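# Thread a pull stud into a tool holder's taper

## Task

Turn the pull stud into the threaded hole at the tapered end of the tool holder until it is fully seated and snug by hand, without cross-threading or overpowering the thread.

## Robot and tools

Robot: two UR7e-style arms, left_arm and right_arm, each ending in a Robotiq 140 mm two-finger gripper whose fingers cannot fold. Bases in the scene frame: left_arm at (+0.028, +0.508, +0.050) m, right_arm at (-0.067, -0.435, +0.050) m, both nearly unrotated. A camera stand sits behind the arms.

Frames: the scene frame has its origin at table-top height midway between the arms, +z up, +x out over the table, +y toward left_arm. Every hand pose, velocity, target and wrist-camera pose is given in that arm's own base frame; fixed cameras and the table use the scene frame. On the gripper, +z runs along the fingers and the fingers close along y. end_effector_position is the point between the pads when closed; fingertips extend about 33 mm past it (9 mm when wide open). Printed positions may be a few cm off, more at long reach.

Row layout (used by execute_actions and move): 20 numbers. First left_arm: x, y, z (metres, absolute position of the pinch point in left_arm's base frame), qw, qx, qy, qz (absolute orientation, w first), then gripper position, force_limit, speed. Then the same ten for right_arm. Both arms are always included even if one is idle; to keep an arm still, repeat its last reported pose and its last gripper numbers exactly (0 is a real command). Gripper numbers are all in [-1, 1]: position +1 = 140 mm open, about -0.8 = pads touching, -1 = close until blocked. force_limit -1 gives about 14 N, 0 about 40 N, +1 about 58 N at slow closing; faster closing grips harder. speed -1 is about 30 mm/s, 0 about 140, +1 about 250. Both start at +1. Use a gentle grip for a small threaded part.

execute_actions(actions, cameras): actions is a list of actions; each action is up to 15 rows, one per 1/30 s step, the last row held to fill 15 steps. Each target is absolute, but an action is rejected for both arms if any target lies more than 0.6 m from the gripper's current position along one of its axes. An empty list returns the state plus all camera images.

move(target, speed, blend, stop_force, zero, blocking, cameras): straight-line motion of each gripper to absolute poses given as one 20-number row or a list of up to 15 rows. speed in m/s (0.002 to 3.6, default 0.25; rotation capped at twice that in rad/s), one value or one per target. blend in metres rounds corners in a list. stop_force in N (3 to 120) ends an arm's path when its wrist sensor feels that much push against its travel; unreliable while the gripper rotates and must be omitted when backing away from a contact. zero (default true) re-zeroes force before the move. blocking=false returns after about 0.5 s while the move continues; it cannot be combined with stop_force. Paths ignore obstacles and the other arm; avoid routing near an arm's own base. The result adds a move: line giving the ending (done, off_target, moving, held, fault) and limits (paced = pose clipped, held = steps withheld).

wait(seconds 0 to 10), stop() to brake a running move, zoom_image(camera, region [x0,y0,x1,y1] pixels, max 504x504) on the newest image, zero_wrist_force(arm), read_manual(section), finished_scene(scene 1 or 2) to end the scene irreversibly once the stud is seated.

Cameras: cam_head_left, cam_head_right, cam_high, cam_low, cam_left_wrist, cam_right_wrist, all 672x504.

Results: per arm end_effector_position, end_effector_quat_wxyz, velocities (omitted when joints read within noise), Hand target (where the arm is actually being sent, possibly short of the command, especially rotation, which is clipped to 32 degrees from the current orientation each step), Tool commands, position_measured in counts (3 open, about 75 = 100 mm, 139 = 60 mm, 200 = 20 mm, 230 pads touching), object_status (0 moving, 1 blocked while opening, 2 blocked while closing = grip, 3 reached target or pads met), Joint torques, Wrist force and Wrist torque in the gripper's own axes (force from the surface into the arm), plus a line with the peak since last shown. MOTOR HOT warns of heating.

Screwing: one arm can hold the tool holder while the other grips the stud, aligns it on the hole axis, and rotates it with the wrist in steps under half a turn, regrasping between turns. Keep axial push light, turn slowly, stop when torque climbs.

Avoid: torque faults (wrist joints 26.6 N m, others 142 N m) and force faults (about 150 N) which freeze an arm for 10 s; arm-to-arm contact or one gripper squeezing the other's fingers; fast impacts; excessive twist on the gripper; dropping or knocking parts off the table. Stiff arms fault if commanded even slightly past a firm contact.

Each tool is called as a command line: name --argument value for each argument, lists and objects as JSON in quotes; but a table of rows of numbers goes row by row, as --pt "numbers of a row", without its own name.

## Session

execute_actions --actions '[]'

Scene clock: 0.00 s.
left_arm: end_effector_position=(+0.6568, +0.3200, +0.3065) position_measured=3 object_status=3 end_effector_quat_wxyz=(-0.357, +0.890, +0.120, +0.258) | right_arm: end_effector_position=(+0.6485, -0.1120, +0.0618) position_measured=3 object_status=3 end_effector_quat_wxyz=(+0.020, +0.894, -0.071, +0.442)
Joint positions: left_arm=[-0.056 -1.389 1.732 -2.414 -0.771 3.034] | right_arm=[-0.529 -1.108 2.325 -3.662 -1.252 2.92]
Joint velocities: within noise
Joint torques (N m): no reading
Wrist force (N): no reading
Wrist torque (N m): no reading
Wrist force, peak (N): no reading
Hand target: left_arm +0.6568, +0.3200, +0.3065; -0.357, +0.890, +0.120, +0.258 | right_arm +0.6485, -0.1120, +0.0618; +0.020, +0.894, -0.071, +0.442
Tool commands: left_gripper/position=+1.0 left_gripper/force_limit=+1.0 left_gripper/speed=+1.0 right_gripper/position=+1.0 right_gripper/force_limit=+1.0 right_gripper/speed=+1.0

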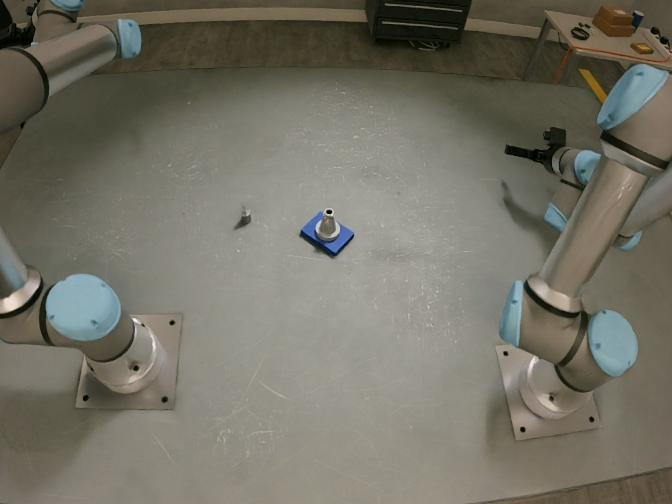

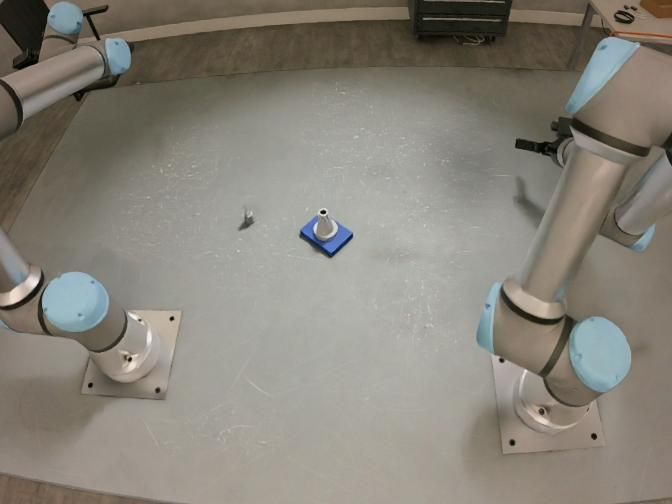

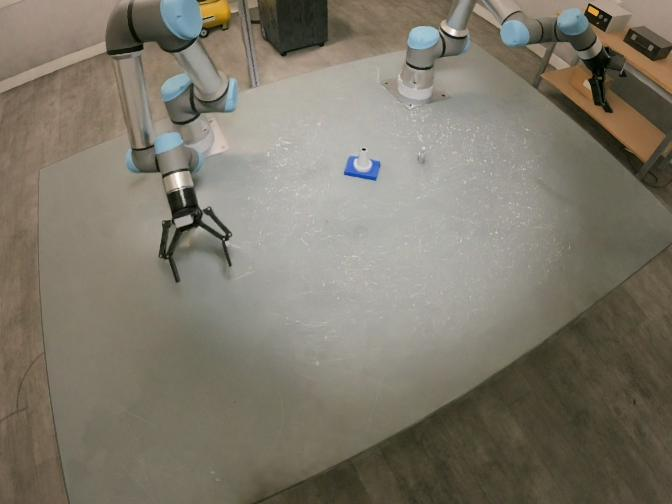

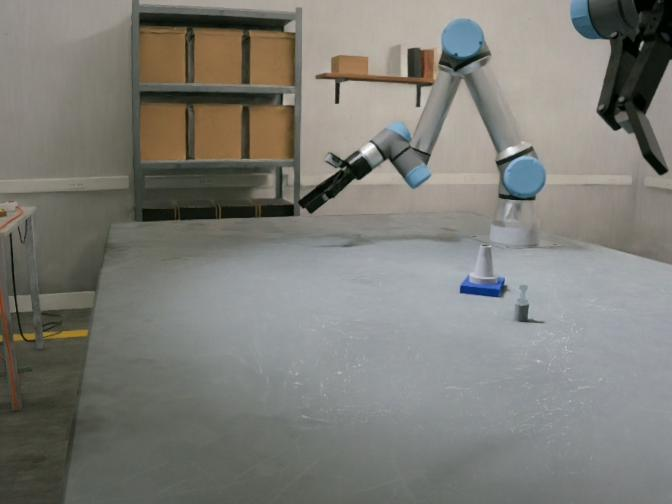

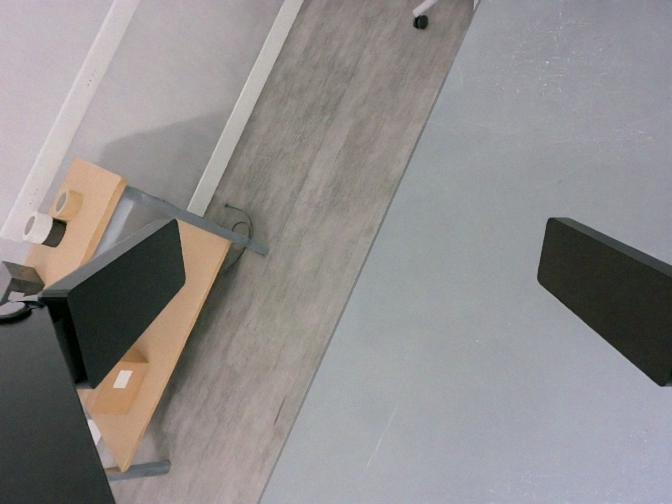

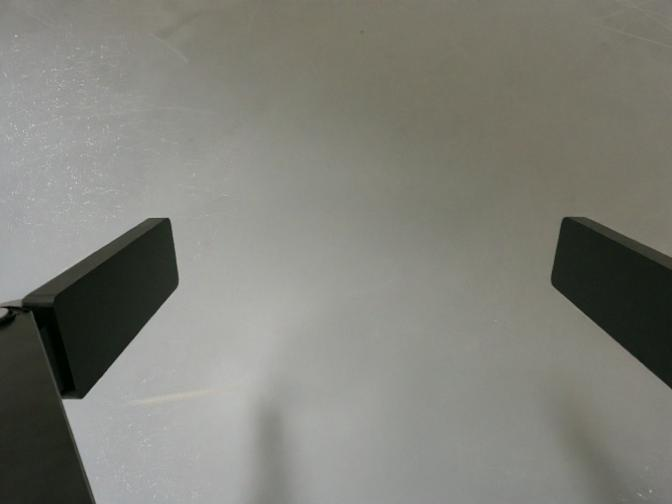

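zoom_image --camera "cam_low" --region '[430, 220, 570, 340]'

zoom_image --camera "cam_head_left" --region '[220, 180, 370, 270]'

zoom_image --camera "cam_high" --region '[330, 130, 450, 200]'

Scaled by 3.600 from the camera's 672x504 image, which has a finer 960x720 frame.

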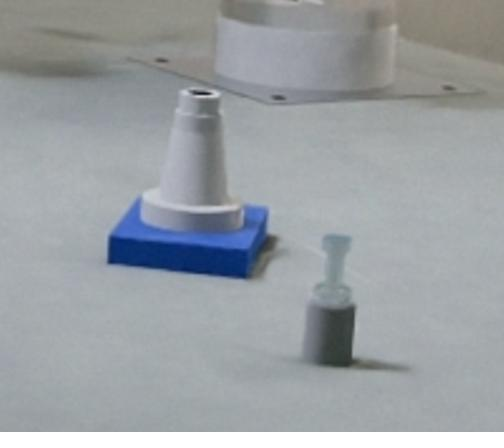

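Scaled by 3.360 from the camera's 672x504 image, which has a finer 960x720 frame.

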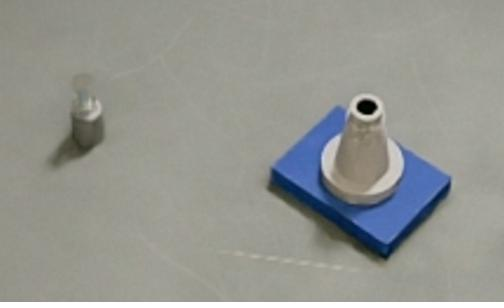

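Scaled by 4.200 from the camera's 672x504 image, which has a finer 960x720 frame.

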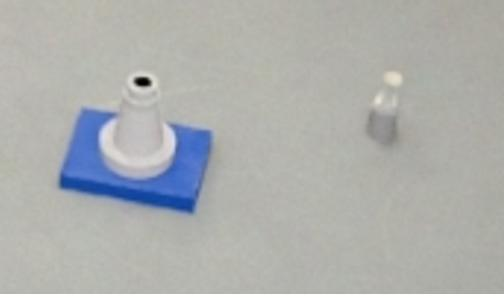

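move --target '[0.38,-0.245,0.27,0,1,0,0,1,1,1,0.6485,-0.1120,0.0618,0.020,0.894,-0.071,0.442,1,1,1]' --cameras '["all"]'

Scene clock: 38.27 s.
left_arm: end_effector_position=(+0.3801, -0.2450, +0.2700) position_measured=3 object_status=3 end_effector_quat_wxyz=(+0.000, +1.000, +0.000, +0.000) | right_arm: end_effector_position=(+0.6485, -0.1120, +0.0618) position_measured=3 object_status=3 end_effector_quat_wxyz=(+0.020, +0.894, -0.071, +0.442)
Joint positions: left_arm=[-0.872 -1.712 1.717 -1.576 -1.571 2.27] | right_arm=[-0.529 -1.107 2.325 -3.665 -1.253 2.921]
Joint torques (N m): left_arm=[0.06 -30.05 -18.42 -0.24 -0.11 1.65] | right_arm=[9.14 -18.7 -2.63 -5.01 -1.69 1.37]
Wrist force (N): left_arm=[-1.0 2.6 -1.7] | right_arm=[0.0 -0.1 0.0]
Wrist torque (N m): left_arm=[0.28 -0.20 -0.19] | right_arm=[-0.02 -0.01 -0.10]
Wrist force, peak (N): left_arm=[-2.0 4.7 -1.7] | right_arm=[0.1 -0.4 -0.2]
Hand target: left_arm +0.3800, -0.2450, +0.2700; +0.000, +1.000, +0.000, +0.000 | right_arm +0.6485, -0.1120, +0.0618; +0.020, +0.894, -0.071, +0.442
Off the commanded pose: left_arm 0.000 m, 0 deg | right_arm 0.000 m, 0 deg.
move: done

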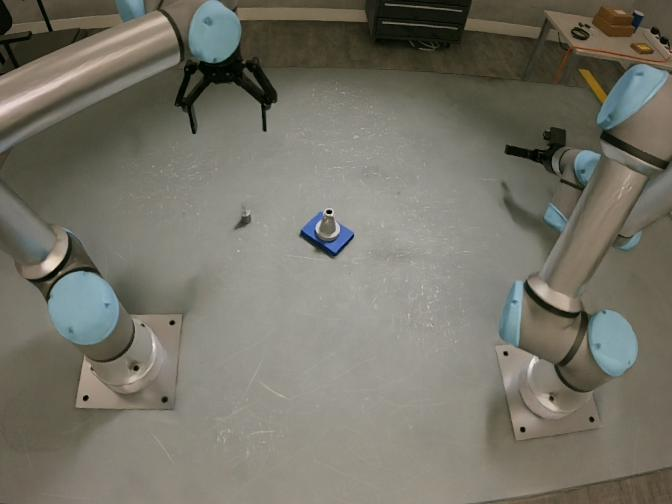

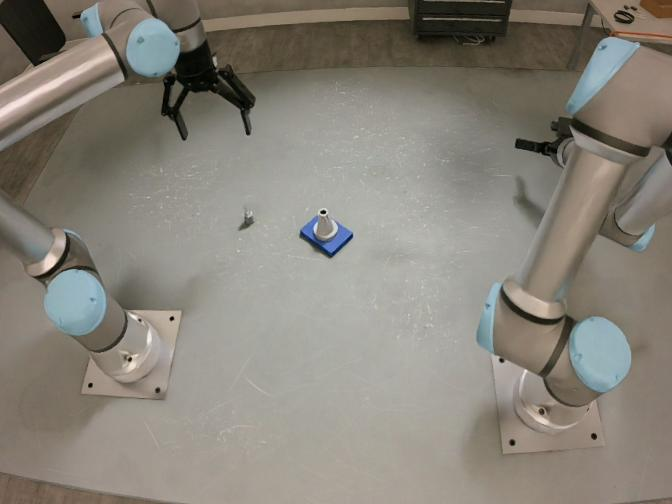

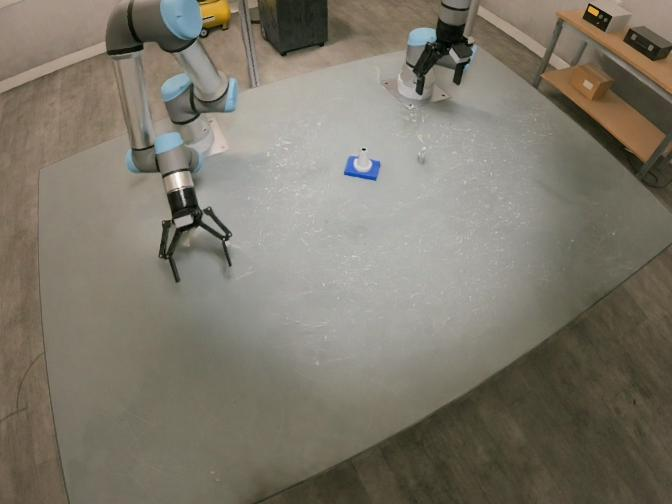

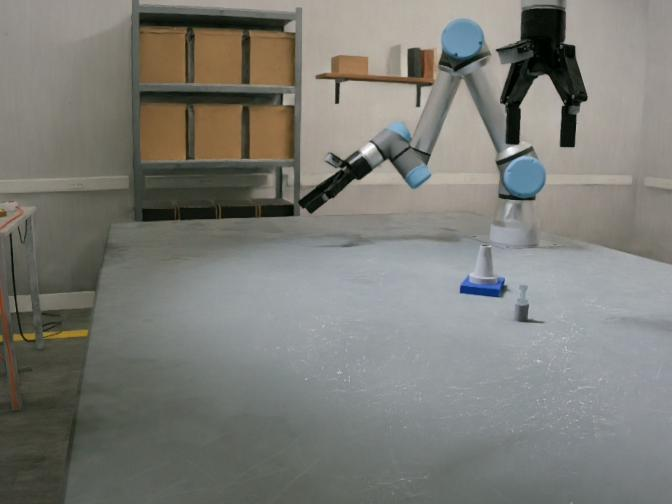

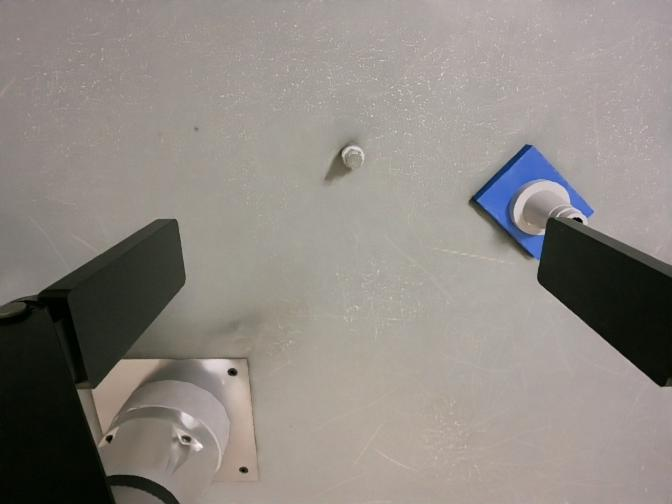

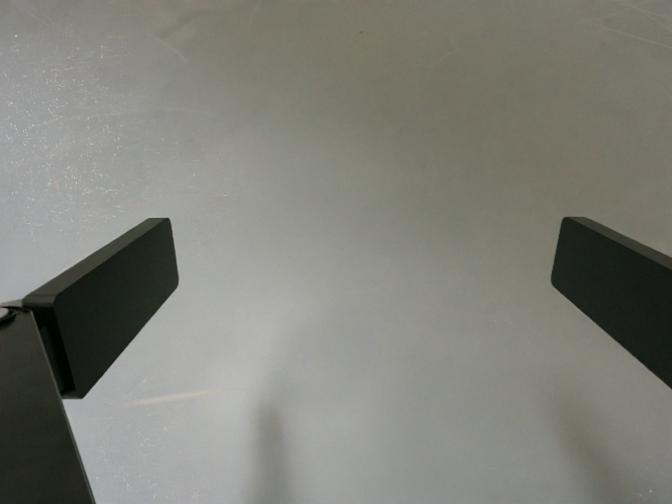

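move --pt "0.387 -0.252 0.25 0 0.643 0.766 0 1 1 1 0.6485 -0.1120 0.0618 0.020 0.894 -0.071 0.442 1 1 1" --pt "0.387 -0.252 0.22 0 -0.174 0.985 0 1 1 1 0.6485 -0.1120 0.0618 0.020 0.894 -0.071 0.442 1 1 1" --pt "0.387 -0.252 0.19 0 -0.866 0.5 0 1 1 1 0.6485 -0.1120 0.0618 0.020 0.894 -0.071 0.442 1 1 1" --pt "0.387 -0.252 0.13 0 -0.940 -0.342 0 1 1 1 0.6485 -0.1120 0.0618 0.020 0.894 -0.071 0.442 1 1 1" --speed 0.8 --blend 0.03 --cameras '["cam_left_wrist","cam_low"]'

zoom_image --camera "cam_left_wrist" --region '[260, 150, 420, 270]'

zoom_image --camera "cam_low" --region '[450, 230, 570, 330]'

Scene clock: 69.90 s.
left_arm: end_effector_position=(+0.3870, -0.2520, +0.1299) position_measured=3 object_status=3 end_effector_quat_wxyz=(+0.000, +0.940, +0.342, +0.000) | right_arm: end_effector_position=(+0.6485, -0.1120, +0.0618) position_measured=3 object_status=3 end_effector_quat_wxyz=(+0.020, +0.894, -0.071, +0.442)
Joint positions: left_arm=[-0.87 -1.622 2.003 -1.952 -1.571 -4.709] | right_arm=[-0.529 -1.107 2.325 -3.665 -1.253 2.921]
Joint torques (N m): left_arm=[-1.78 -30.19 -31.37 -0.44 -0.34 -1.57] | right_arm=[5.68 -23.36 -3.47 -2.16 0.2 0.04]
Wrist force (N): left_arm=[-1.2 2.6 -2.0] | right_arm=[-0.2 -0.2 -0.3]
Wrist torque (N m): left_arm=[0.28 -0.13 -0.26] | right_arm=[-0.05 0.03 -0.10]
Wrist force, peak (N): left_arm=[-1.3 3.0 -1.6] | right_arm=[0.0 -0.5 -0.2]
Hand target: left_arm +0.3870, -0.2520, +0.1300; +0.000, +0.940, +0.342, +0.000 | right_arm +0.6485, -0.1120, +0.0618; +0.020, +0.894, -0.071, +0.442
Off the commanded pose: left_arm 0.000 m, 0 deg | right_arm 0.000 m, 0 deg.
move: done
Images, in order (width x height): cam_low 672x504, cam_left_wrist 672x504.

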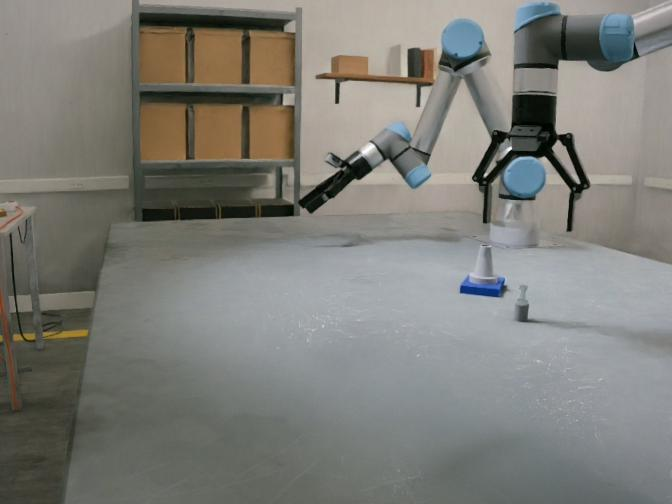

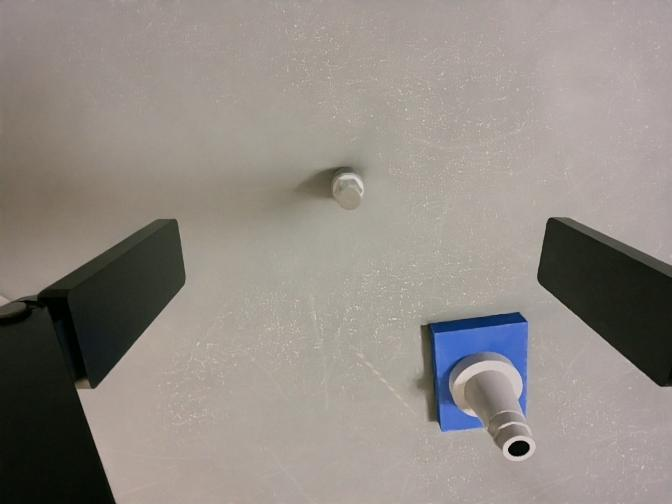

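Scaled by 3.150 from the camera's 672x504 image, which has a finer 960x720 frame.

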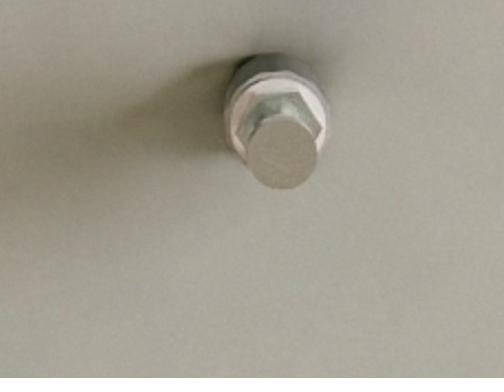

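Scaled by 4.200 from the camera's 672x504 image, which has a finer 960x720 frame.

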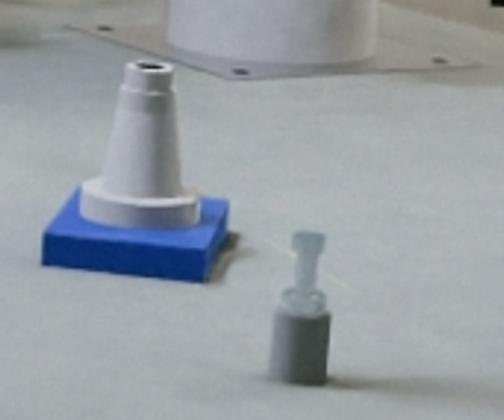

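move --target '[0.387,-0.251,0.05,0,0.940,0.342,0,-0.3,1,0,0.6485,-0.1120,0.0618,0.020,0.894,-0.071,0.442,1,1,1]' --cameras '["cam_left_wrist","cam_low","cam_head_left"]'

zoom_image --camera "cam_left_wrist" --region '[200, 130, 480, 340]'

zoom_image --camera "cam_low" --region '[450, 210, 590, 330]'

Scene clock: 101.00 s.
left_arm: end_effector_position=(+0.3870, -0.2510, +0.0500) position_measured=167 object_status=0 end_effector_quat_wxyz=(+0.000, +0.940, +0.342, +0.000) | right_arm: end_effector_position=(+0.6485, -0.1120, +0.0618) position_measured=3 object_status=3 end_effector_quat_wxyz=(+0.020, +0.894, -0.071, +0.442)
Joint positions: left_arm=[-0.869 -1.521 2.134 -2.184 -1.571 -4.708] | right_arm=[-0.529 -1.107 2.325 -3.665 -1.253 2.921]
Joint torques (N m): left_arm=[4.76 -24.82 -17.81 -5.13 -0.28 1.09] | right_arm=[3.97 -25.78 -3.84 -2.29 1.19 0.05]
Wrist force (N): left_arm=[-1.5 2.4 -1.7] | right_arm=[-0.1 0.0 0.0]
Wrist torque (N m): left_arm=[0.25 -0.06 -0.25] | right_arm=[-0.01 0.01 -0.10]
Wrist force, peak (N): left_arm=[-1.1 2.5 -4.1] | right_arm=[-0.1 -0.5 -0.2]
Hand target: left_arm +0.3870, -0.2510, +0.0500; +0.000, +0.940, +0.342, +0.000 | right_arm +0.6485, -0.1120, +0.0618; +0.020, +0.894, -0.071, +0.442
Off the commanded pose: left_arm 0.000 m, 0 deg | right_arm 0.000 m, 0 deg.
move: done
Images, in order (width x height): cam_head_left 672x504, cam_low 672x504, cam_left_wrist 672x504.

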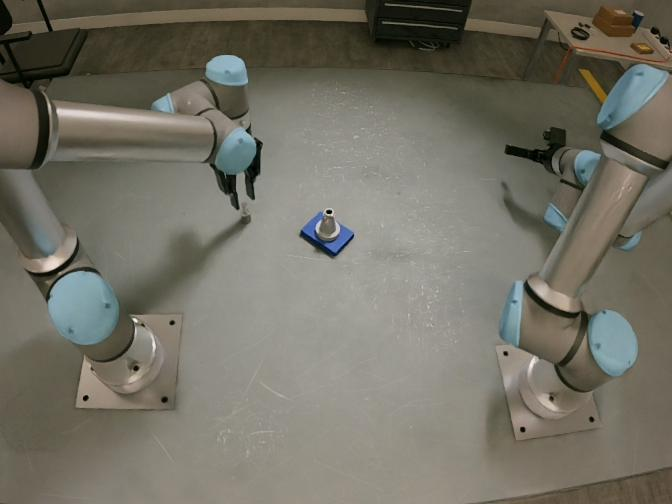

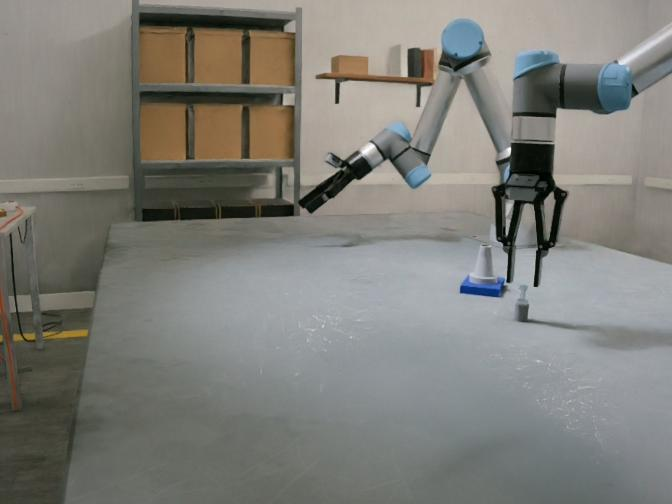

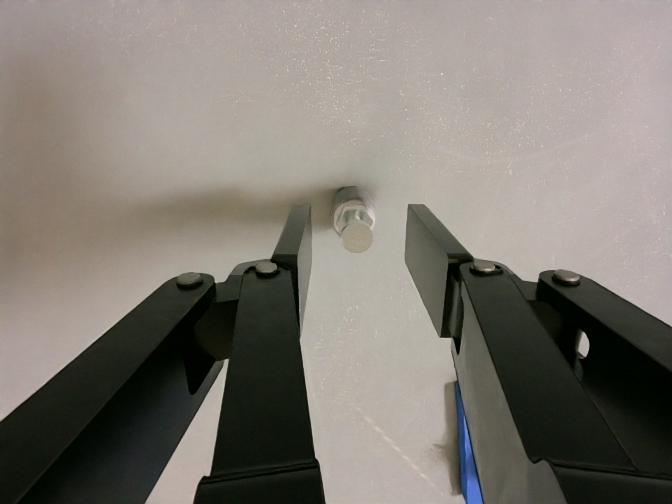

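Scaled by 1.800 from the camera's 672x504 image, which has a finer 960x720 frame.

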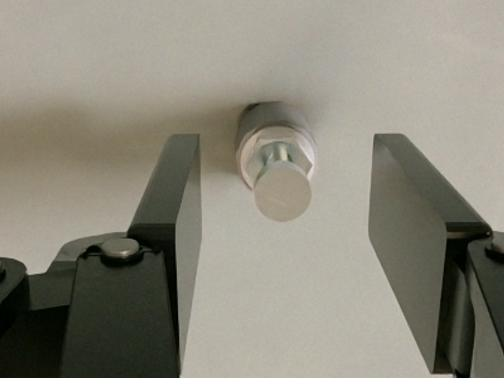

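Scaled by 3.600 from the camera's 672x504 image, which has a finer 960x720 frame.

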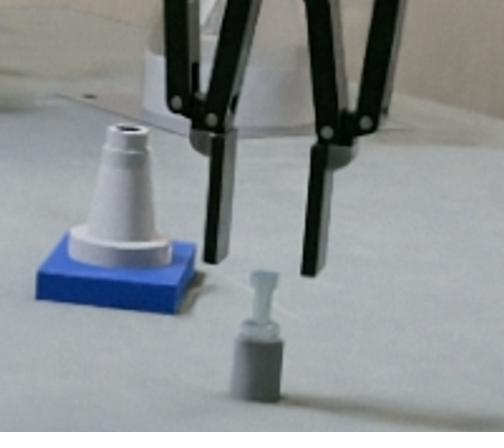

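move --pt "0.3852 -0.2525 0.0145 0 0.940 0.342 0 -0.3 0.2 -1 0.6485 -0.1120 0.0618 0.020 0.894 -0.071 0.442 1 1 1" --pt "0.3852 -0.2525 0.0145 0 0.940 0.342 0 -1 0.2 -1 0.6485 -0.1120 0.0618 0.020 0.894 -0.071 0.442 1 1 1" --speed 0.1 --cameras '["cam_left_wrist","cam_low"]'

zoom_image --camera "cam_low" --region '[470, 230, 570, 330]'

Scene clock: 119.40 s.
left_arm: end_effector_position=(+0.3852, -0.2525, +0.0145) position_measured=202 object_status=0 end_effector_quat_wxyz=(+0.000, +0.940, +0.342, +0.000) | right_arm: end_effector_position=(+0.6485, -0.1120, +0.0618) position_measured=3 object_status=3 end_effector_quat_wxyz=(+0.020, +0.894, -0.071, +0.442)
Joint positions: left_arm=[-0.874 -1.46 2.182 -2.293 -1.571 -4.713] | right_arm=[-0.529 -1.107 2.325 -3.665 -1.253 2.921]
Joint torques (N m): left_arm=[9.15 -31.02 -24.68 -5.23 1.39 1.7] | right_arm=[1.39 -29.25 -4.26 -2.19 1.87 -0.15]
Wrist force (N): left_arm=[-1.1 0.4 -9.1] | right_arm=[-0.2 -0.1 0.0]
Wrist torque (N m): left_arm=[0.23 -0.18 -0.07] | right_arm=[-0.02 0.04 -0.10]
Wrist force, peak (N): left_arm=[-1.2 0.2 -9.3] | right_arm=[-0.2 -0.4 -0.2]
Hand target: left_arm +0.3852, -0.2525, +0.0145; +0.000, +0.940, +0.342, +0.000 | right_arm +0.6485, -0.1120, +0.0618; +0.020, +0.894, -0.071, +0.442
Off the commanded pose: left_arm 0.000 m, 0 deg | right_arm 0.000 m, 0 deg.
move: done
Images, in order (width x height): cam_low 672x504, cam_left_wrist 672x504.

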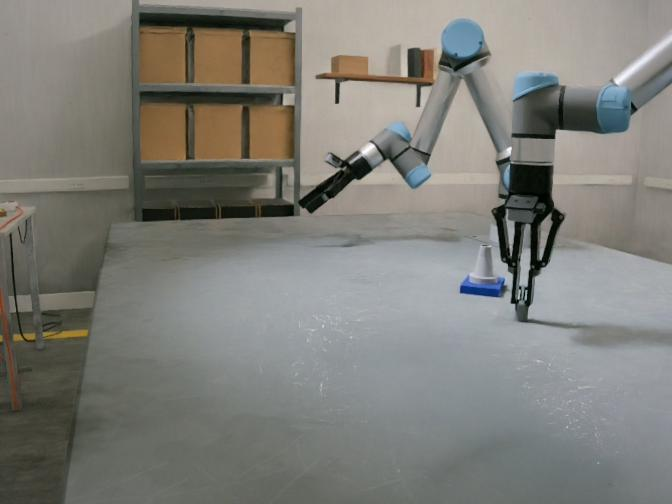

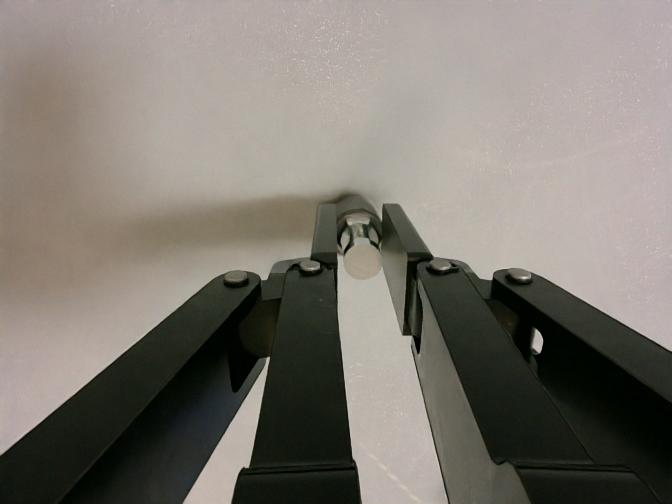

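Scaled by 5.040 from the camera's 672x504 image, which has a finer 960x720 frame.

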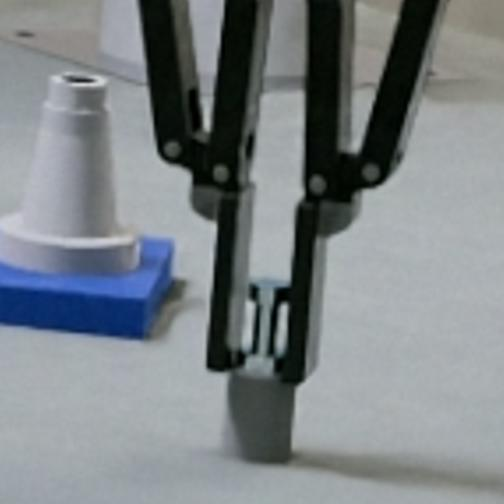

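wait --seconds 0.8

move --target '[0.3852,-0.2525,0.06,0,0.940,0.342,0,-1,0.2,-1,0.6485,-0.1120,0.0618,0.020,0.894,-0.071,0.442,1,1,1]' --speed 0.1 --cameras '["cam_left_wrist","cam_low"]'

zoom_image --camera "cam_low" --region '[470, 230, 570, 330]'

Scene clock: 125.40 s.
left_arm: end_effector_position=(+0.3852, -0.2525, +0.0145) position_measured=202 object_status=2 end_effector_quat_wxyz=(+0.000, +0.940, +0.342, +0.000) | right_arm: end_effector_position=(+0.6485, -0.1120, +0.0618) position_measured=3 object_status=3 end_effector_quat_wxyz=(+0.020, +0.894, -0.071, +0.442)
Joint positions: left_arm=[-0.874 -1.46 2.182 -2.293 -1.571 -4.713] | right_arm=[-0.529 -1.107 2.325 -3.665 -1.253 2.921]
Joint torques (N m): left_arm=[9.34 -15.06 -13.36 -5.27 1.56 1.82] | right_arm=[-0.74 -32.02 -5.56 -2.13 2.01 0.09]
Wrist force (N): left_arm=[-1.2 0.5 -8.9] | right_arm=[-0.1 -0.1 -0.1]
Wrist torque (N m): left_arm=[0.27 -0.16 -0.07] | right_arm=[-0.02 0.02 -0.10]
Wrist force, peak (N): left_arm=[-1.3 0.7 -9.6] | right_arm=[-0.1 -0.4 -0.3]
Hand target: left_arm +0.3852, -0.2525, +0.0145; +0.000, +0.940, +0.342, +0.000 | right_arm +0.6485, -0.1120, +0.0618; +0.020, +0.894, -0.071, +0.442
Tool commands: left_gripper/position=-1.0 left_gripper/force_limit=+0.2 left_gripper/speed=-1.0 right_gripper/position=+1.0 right_gripper/force_limit=+1.0 right_gripper/speed=+1.0
Off the commanded pose: left_arm 0.000 m, 0 deg | right_arm 0.000 m, 0 deg.
wait: 0.80 s; at rest from the start

Scene clock: 126.30 s.
left_arm: end_effector_position=(+0.3852, -0.2525, +0.0600) position_measured=202 object_status=2 end_effector_quat_wxyz=(+0.000, +0.940, +0.342, +0.000) | right_arm: end_effector_position=(+0.6485, -0.1120, +0.0618) position_measured=3 object_status=3 end_effector_quat_wxyz=(+0.020, +0.894, -0.071, +0.442)
Joint positions: left_arm=[-0.874 -1.538 2.122 -2.155 -1.571 -4.713] | right_arm=[-0.529 -1.107 2.325 -3.665 -1.253 2.921]
Joint torques (N m): left_arm=[-1.01 -18.59 -16.54 -4.1 1.64 -0.21] | right_arm=[-0.42 -32.72 -6.27 -2.09 1.93 -0.04]
Wrist force (N): left_arm=[-1.4 2.3 -1.3] | right_arm=[0.1 -0.3 -0.2]
Wrist torque (N m): left_arm=[0.22 -0.09 -0.04] | right_arm=[-0.05 -0.01 -0.10]
Wrist force, peak (N): left_arm=[-1.1 1.0 -9.1] | right_arm=[0.0 -0.4 -0.2]
Hand target: left_arm +0.3852, -0.2525, +0.0600; +0.000, +0.940, +0.342, +0.000 | right_arm +0.6485, -0.1120, +0.0618; +0.020, +0.894, -0.071, +0.442
Off the commanded pose: left_arm 0.000 m, 0 deg | right_arm 0.000 m, 0 deg.
move: done
Images, in order (width x height): cam_low 672x504, cam_left_wrist 672x504.

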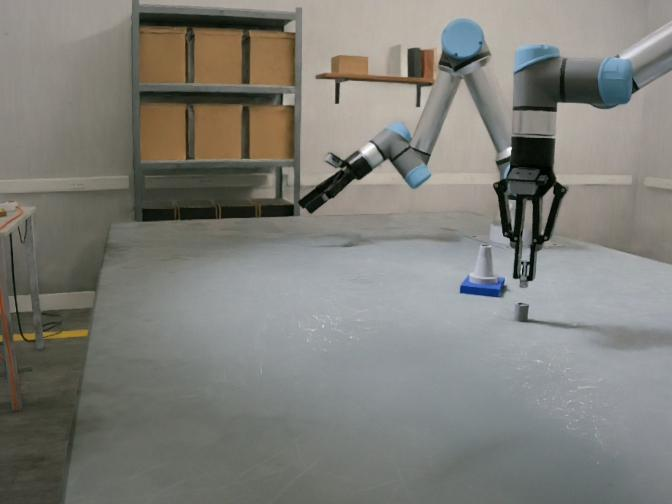

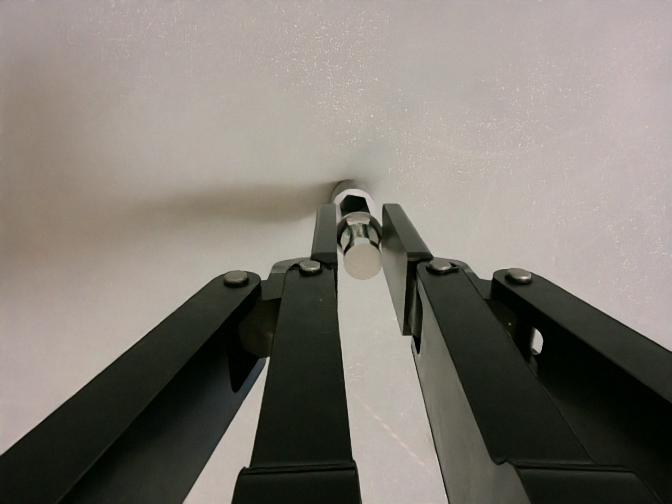

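Scaled by 5.040 from the camera's 672x504 image, which has a finer 960x720 frame.

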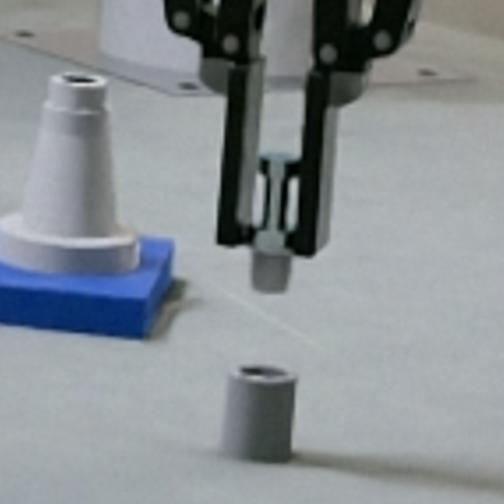

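move --pt "0.335 -0.455 0.2 0 0.940 0.342 0 -1 0.2 -1 0.6485 -0.1120 0.0618 0.020 0.894 -0.071 0.442 1 1 1" --cameras '["cam_left_wrist"]'

zoom_image --camera "cam_left_wrist" --region '[270, 130, 430, 290]'

move --pt "0.335 -0.455 0.2 0 0.342 -0.940 0 -1 0.2 -1 0.6485 -0.1120 0.0618 0.020 0.894 -0.071 0.442 1 1 1" --pt "0.335 -0.455 0.2 0 0.342 -0.940 0 -1 0.2 -1 0.6485 -0.1120 0.0618 0.020 0.894 -0.071 0.442 1 1 1" --cameras '["cam_left_wrist"]' --speed 0.8

zoom_image --camera "cam_left_wrist" --region '[270, 130, 430, 290]'

Scene clock: 152.80 s.
left_arm: end_effector_position=(+0.3350, -0.4549, +0.1999) position_measured=202 object_status=2 end_effector_quat_wxyz=(+0.000, +0.940, +0.342, +0.000) | right_arm: end_effector_position=(+0.6485, -0.1120, +0.0618) position_measured=3 object_status=3 end_effector_quat_wxyz=(+0.020, +0.894, -0.071, +0.442)
Joint positions: left_arm=[-1.174 -1.42 1.604 -1.754 -1.571 -5.014] | right_arm=[-0.529 -1.107 2.325 -3.665 -1.253 2.921]
Joint torques (N m): left_arm=[2.31 -39.76 -32.97 -4.19 1.09 0.93] | right_arm=[-2.99 -34.1 -6.57 -2.19 2.09 -0.05]
Wrist force (N): left_arm=[-1.2 2.5 -1.2] | right_arm=[0.1 -0.3 -0.2]
Wrist torque (N m): left_arm=[0.26 -0.17 -0.27] | right_arm=[-0.07 -0.04 -0.10]
Wrist force, peak (N): left_arm=[-3.6 4.1 -3.1] | right_arm=[-0.2 -0.6 -0.1]
Hand target: left_arm +0.3350, -0.4550, +0.2000; +0.000, +0.940, +0.342, +0.000 | right_arm +0.6485, -0.1120, +0.0618; +0.020, +0.894, -0.071, +0.442
Off the commanded pose: left_arm 0.000 m, 0 deg | right_arm 0.000 m, 0 deg.
move: done
Images, in order (width x height): cam_left_wrist 672x504.

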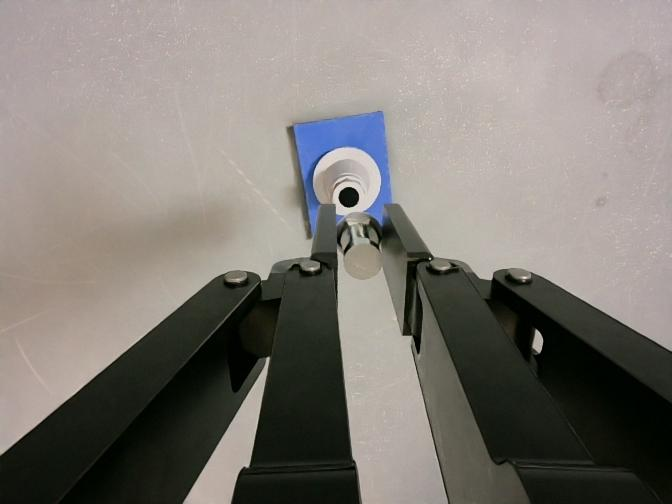

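Scaled by 3.150 from the camera's 672x504 image, which has a finer 960x720 frame.

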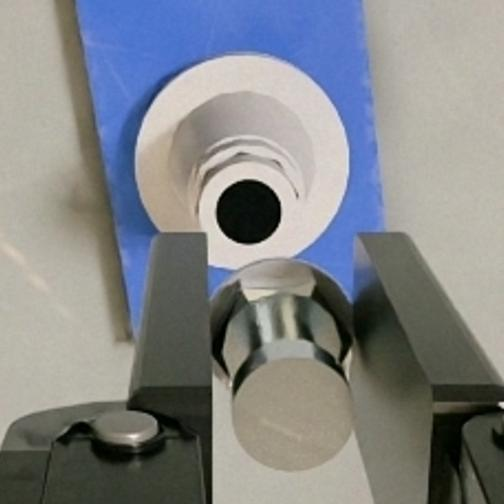

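Scene clock: 155.47 s.
left_arm: end_effector_position=(+0.3350, -0.4550, +0.2000) position_measured=202 object_status=2 end_effector_quat_wxyz=(+0.000, -0.342, +0.940, +0.000) | right_arm: end_effector_position=(+0.6485, -0.1120, +0.0618) position_measured=3 object_status=3 end_effector_quat_wxyz=(+0.020, +0.894, -0.071, +0.442)
Joint positions: left_arm=[-1.174 -1.42 1.604 -1.754 -1.571 -1.872] | right_arm=[-0.529 -1.107 2.325 -3.665 -1.253 2.921]
Joint torques (N m): left_arm=[4.63 -24.22 -31.11 -0.21 -0.3 1.67] | right_arm=[-3.48 -36.26 -6.66 -2.17 1.91 -0.1]
Wrist force (N): left_arm=[-0.9 2.5 -1.2] | right_arm=[0.0 -0.3 0.0]
Wrist torque (N m): left_arm=[0.27 -0.23 -0.07] | right_arm=[-0.05 0.00 -0.09]
Wrist force, peak (N): left_arm=[-1.4 2.8 -1.4] | right_arm=[-0.2 -0.4 -0.3]
Hand target: left_arm +0.3350, -0.4550, +0.2000; +0.000, -0.342, +0.940, +0.000 | right_arm +0.6485, -0.1120, +0.0618; +0.020, +0.894, -0.071, +0.442
Off the commanded pose: left_arm 0.000 m, 0 deg | right_arm 0.000 m, 0 deg.
move: done
Images, in order (width x height): cam_left_wrist 672x504.

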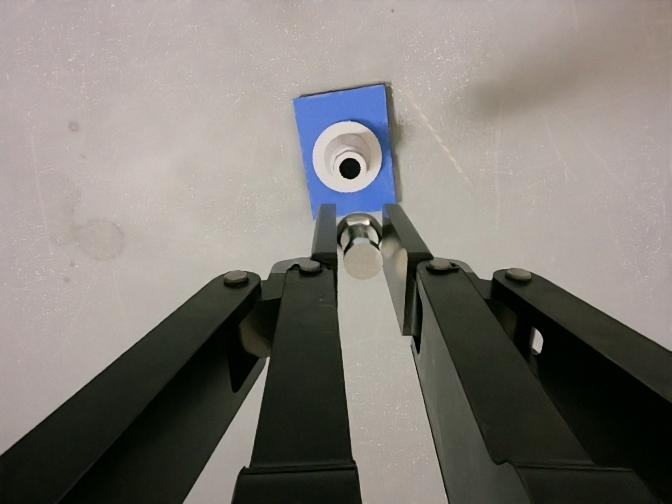

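Scaled by 3.150 from the camera's 672x504 image, which has a finer 960x720 frame.

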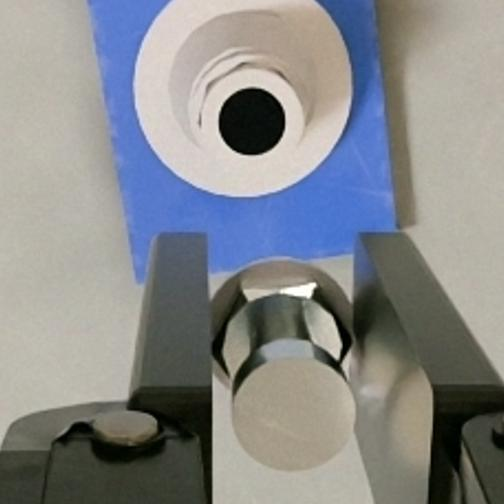

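move --pt "0.3264 -0.4617 0.13 0 0.866 -0.5 0 -1 0.2 -1 0.6485 -0.1120 0.0618 0.020 0.894 -0.071 0.442 1 1 1" --pt "0.3264 -0.4617 0.095 0 0.940 0.342 0 -1 0.2 -1 0.6485 -0.1120 0.0618 0.020 0.894 -0.071 0.442 1 1 1" --blend 0.02 --speed 0.6 --cameras '["all"]'

zoom_image --camera "cam_low" --region '[430, 210, 530, 310]'

zoom_image --camera "cam_head_left" --region '[280, 160, 380, 260]'

zoom_image --camera "cam_high" --region '[320, 110, 420, 210]'

Scene clock: 177.03 s.
left_arm: end_effector_position=(+0.3264, -0.4617, +0.0949) position_measured=202 object_status=2 end_effector_quat_wxyz=(+0.000, +0.940, +0.342, +0.000) | right_arm: end_effector_position=(+0.6485, -0.1120, +0.0618) position_measured=3 object_status=3 end_effector_quat_wxyz=(+0.020, +0.894, -0.071, +0.442)
Joint positions: left_arm=[-1.193 -1.342 1.791 -2.02 -1.571 -5.033] | right_arm=[-0.529 -1.107 2.325 -3.665 -1.253 2.921]
Joint torques (N m): left_arm=[-6.78 -37.5 -28.88 -0.61 0.03 -1.53] | right_arm=[-7.36 -40.41 -8.28 -2.25 1.95 -0.05]
Wrist force (N): left_arm=[-1.3 2.3 -1.0] | right_arm=[0.0 -0.2 -0.1]
Wrist torque (N m): left_arm=[0.20 -0.12 -0.28] | right_arm=[-0.04 0.00 -0.10]
Wrist force, peak (N): left_arm=[-1.5 3.0 -1.0] | right_arm=[0.3 -0.4 -0.4]
Hand target: left_arm +0.3264, -0.4617, +0.0950; +0.000, +0.940, +0.342, +0.000 | right_arm +0.6485, -0.1120, +0.0618; +0.020, +0.894, -0.071, +0.442
Off the commanded pose: left_arm 0.000 m, 0 deg | right_arm 0.000 m, 0 deg.
move: done

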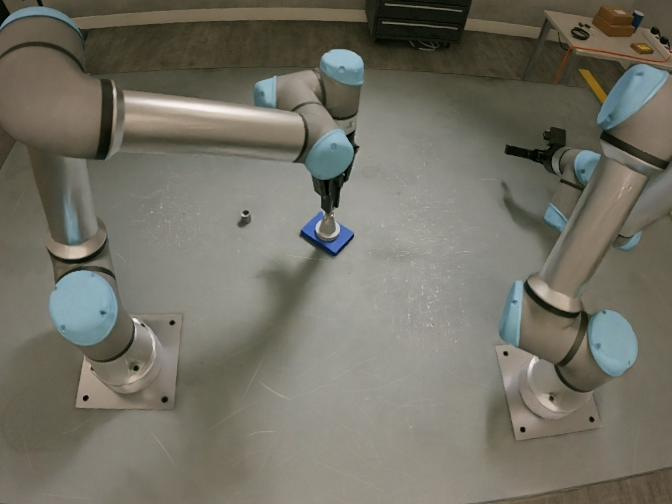

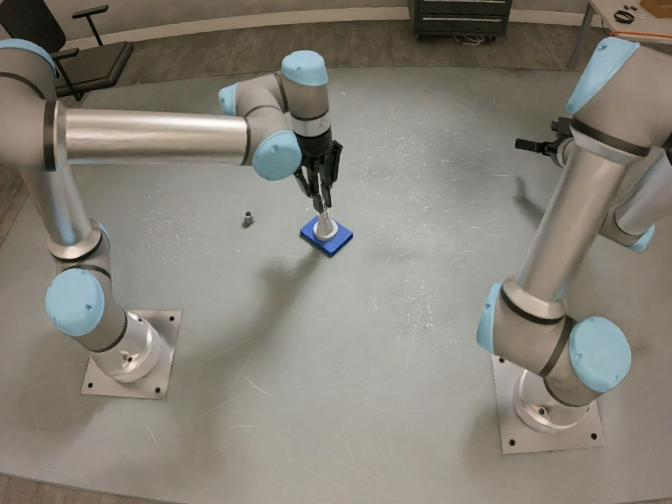

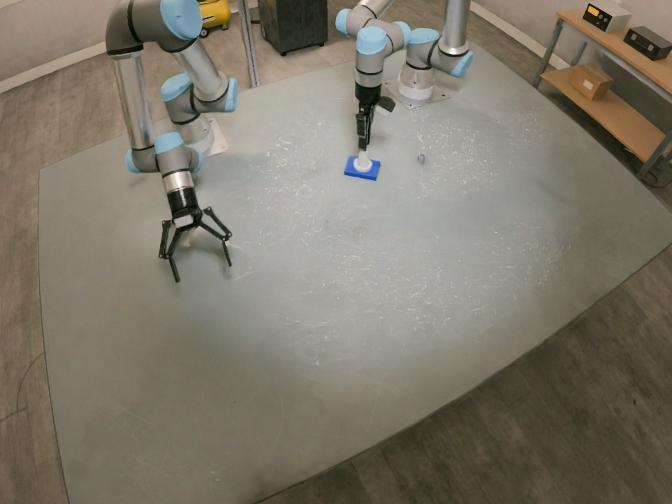

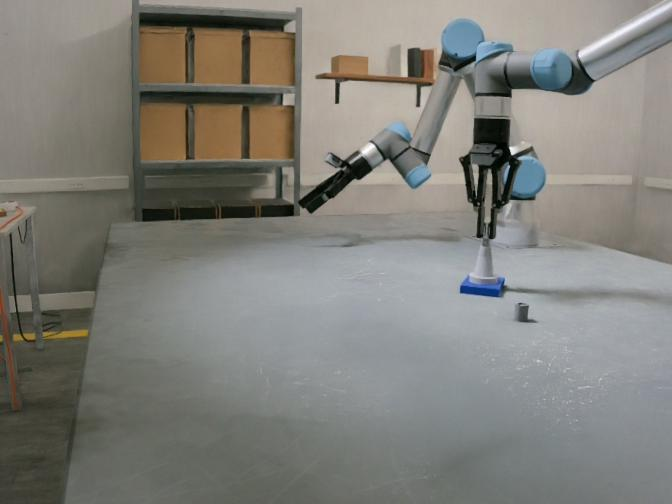

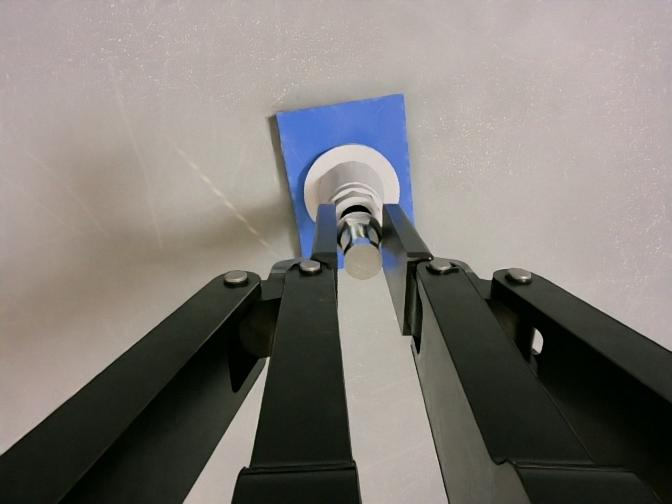

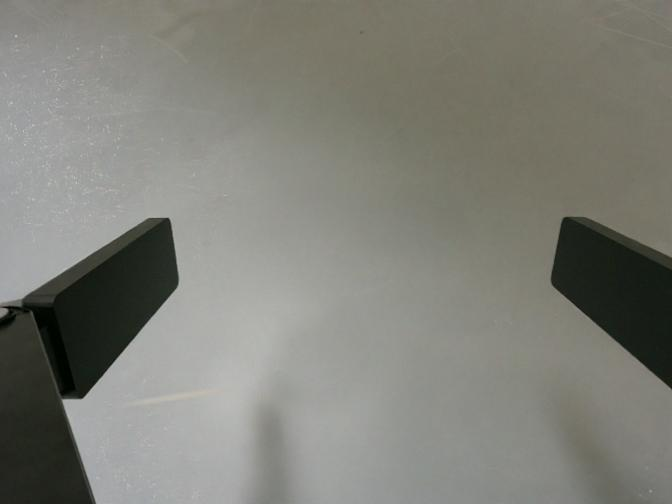

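Scaled by 5.040 from the camera's 672x504 image, which has a finer 960x720 frame.

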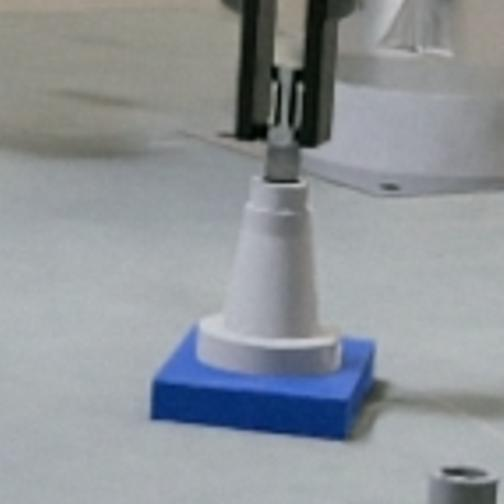

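Scaled by 5.040 from the camera's 672x504 image, which has a finer 960x720 frame.

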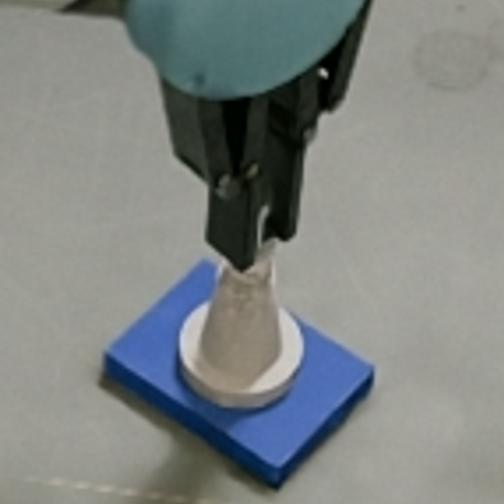

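Scaled by 5.040 from the camera's 672x504 image, which has a finer 960x720 frame.

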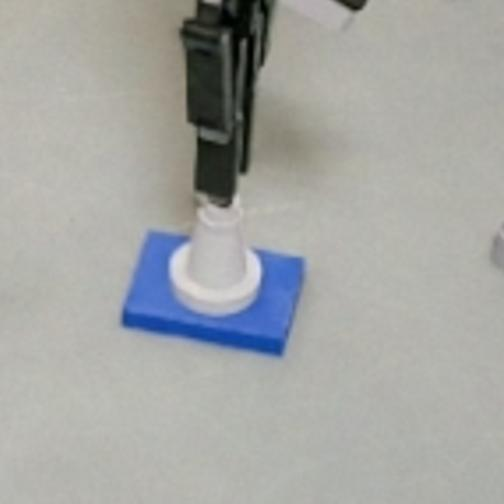

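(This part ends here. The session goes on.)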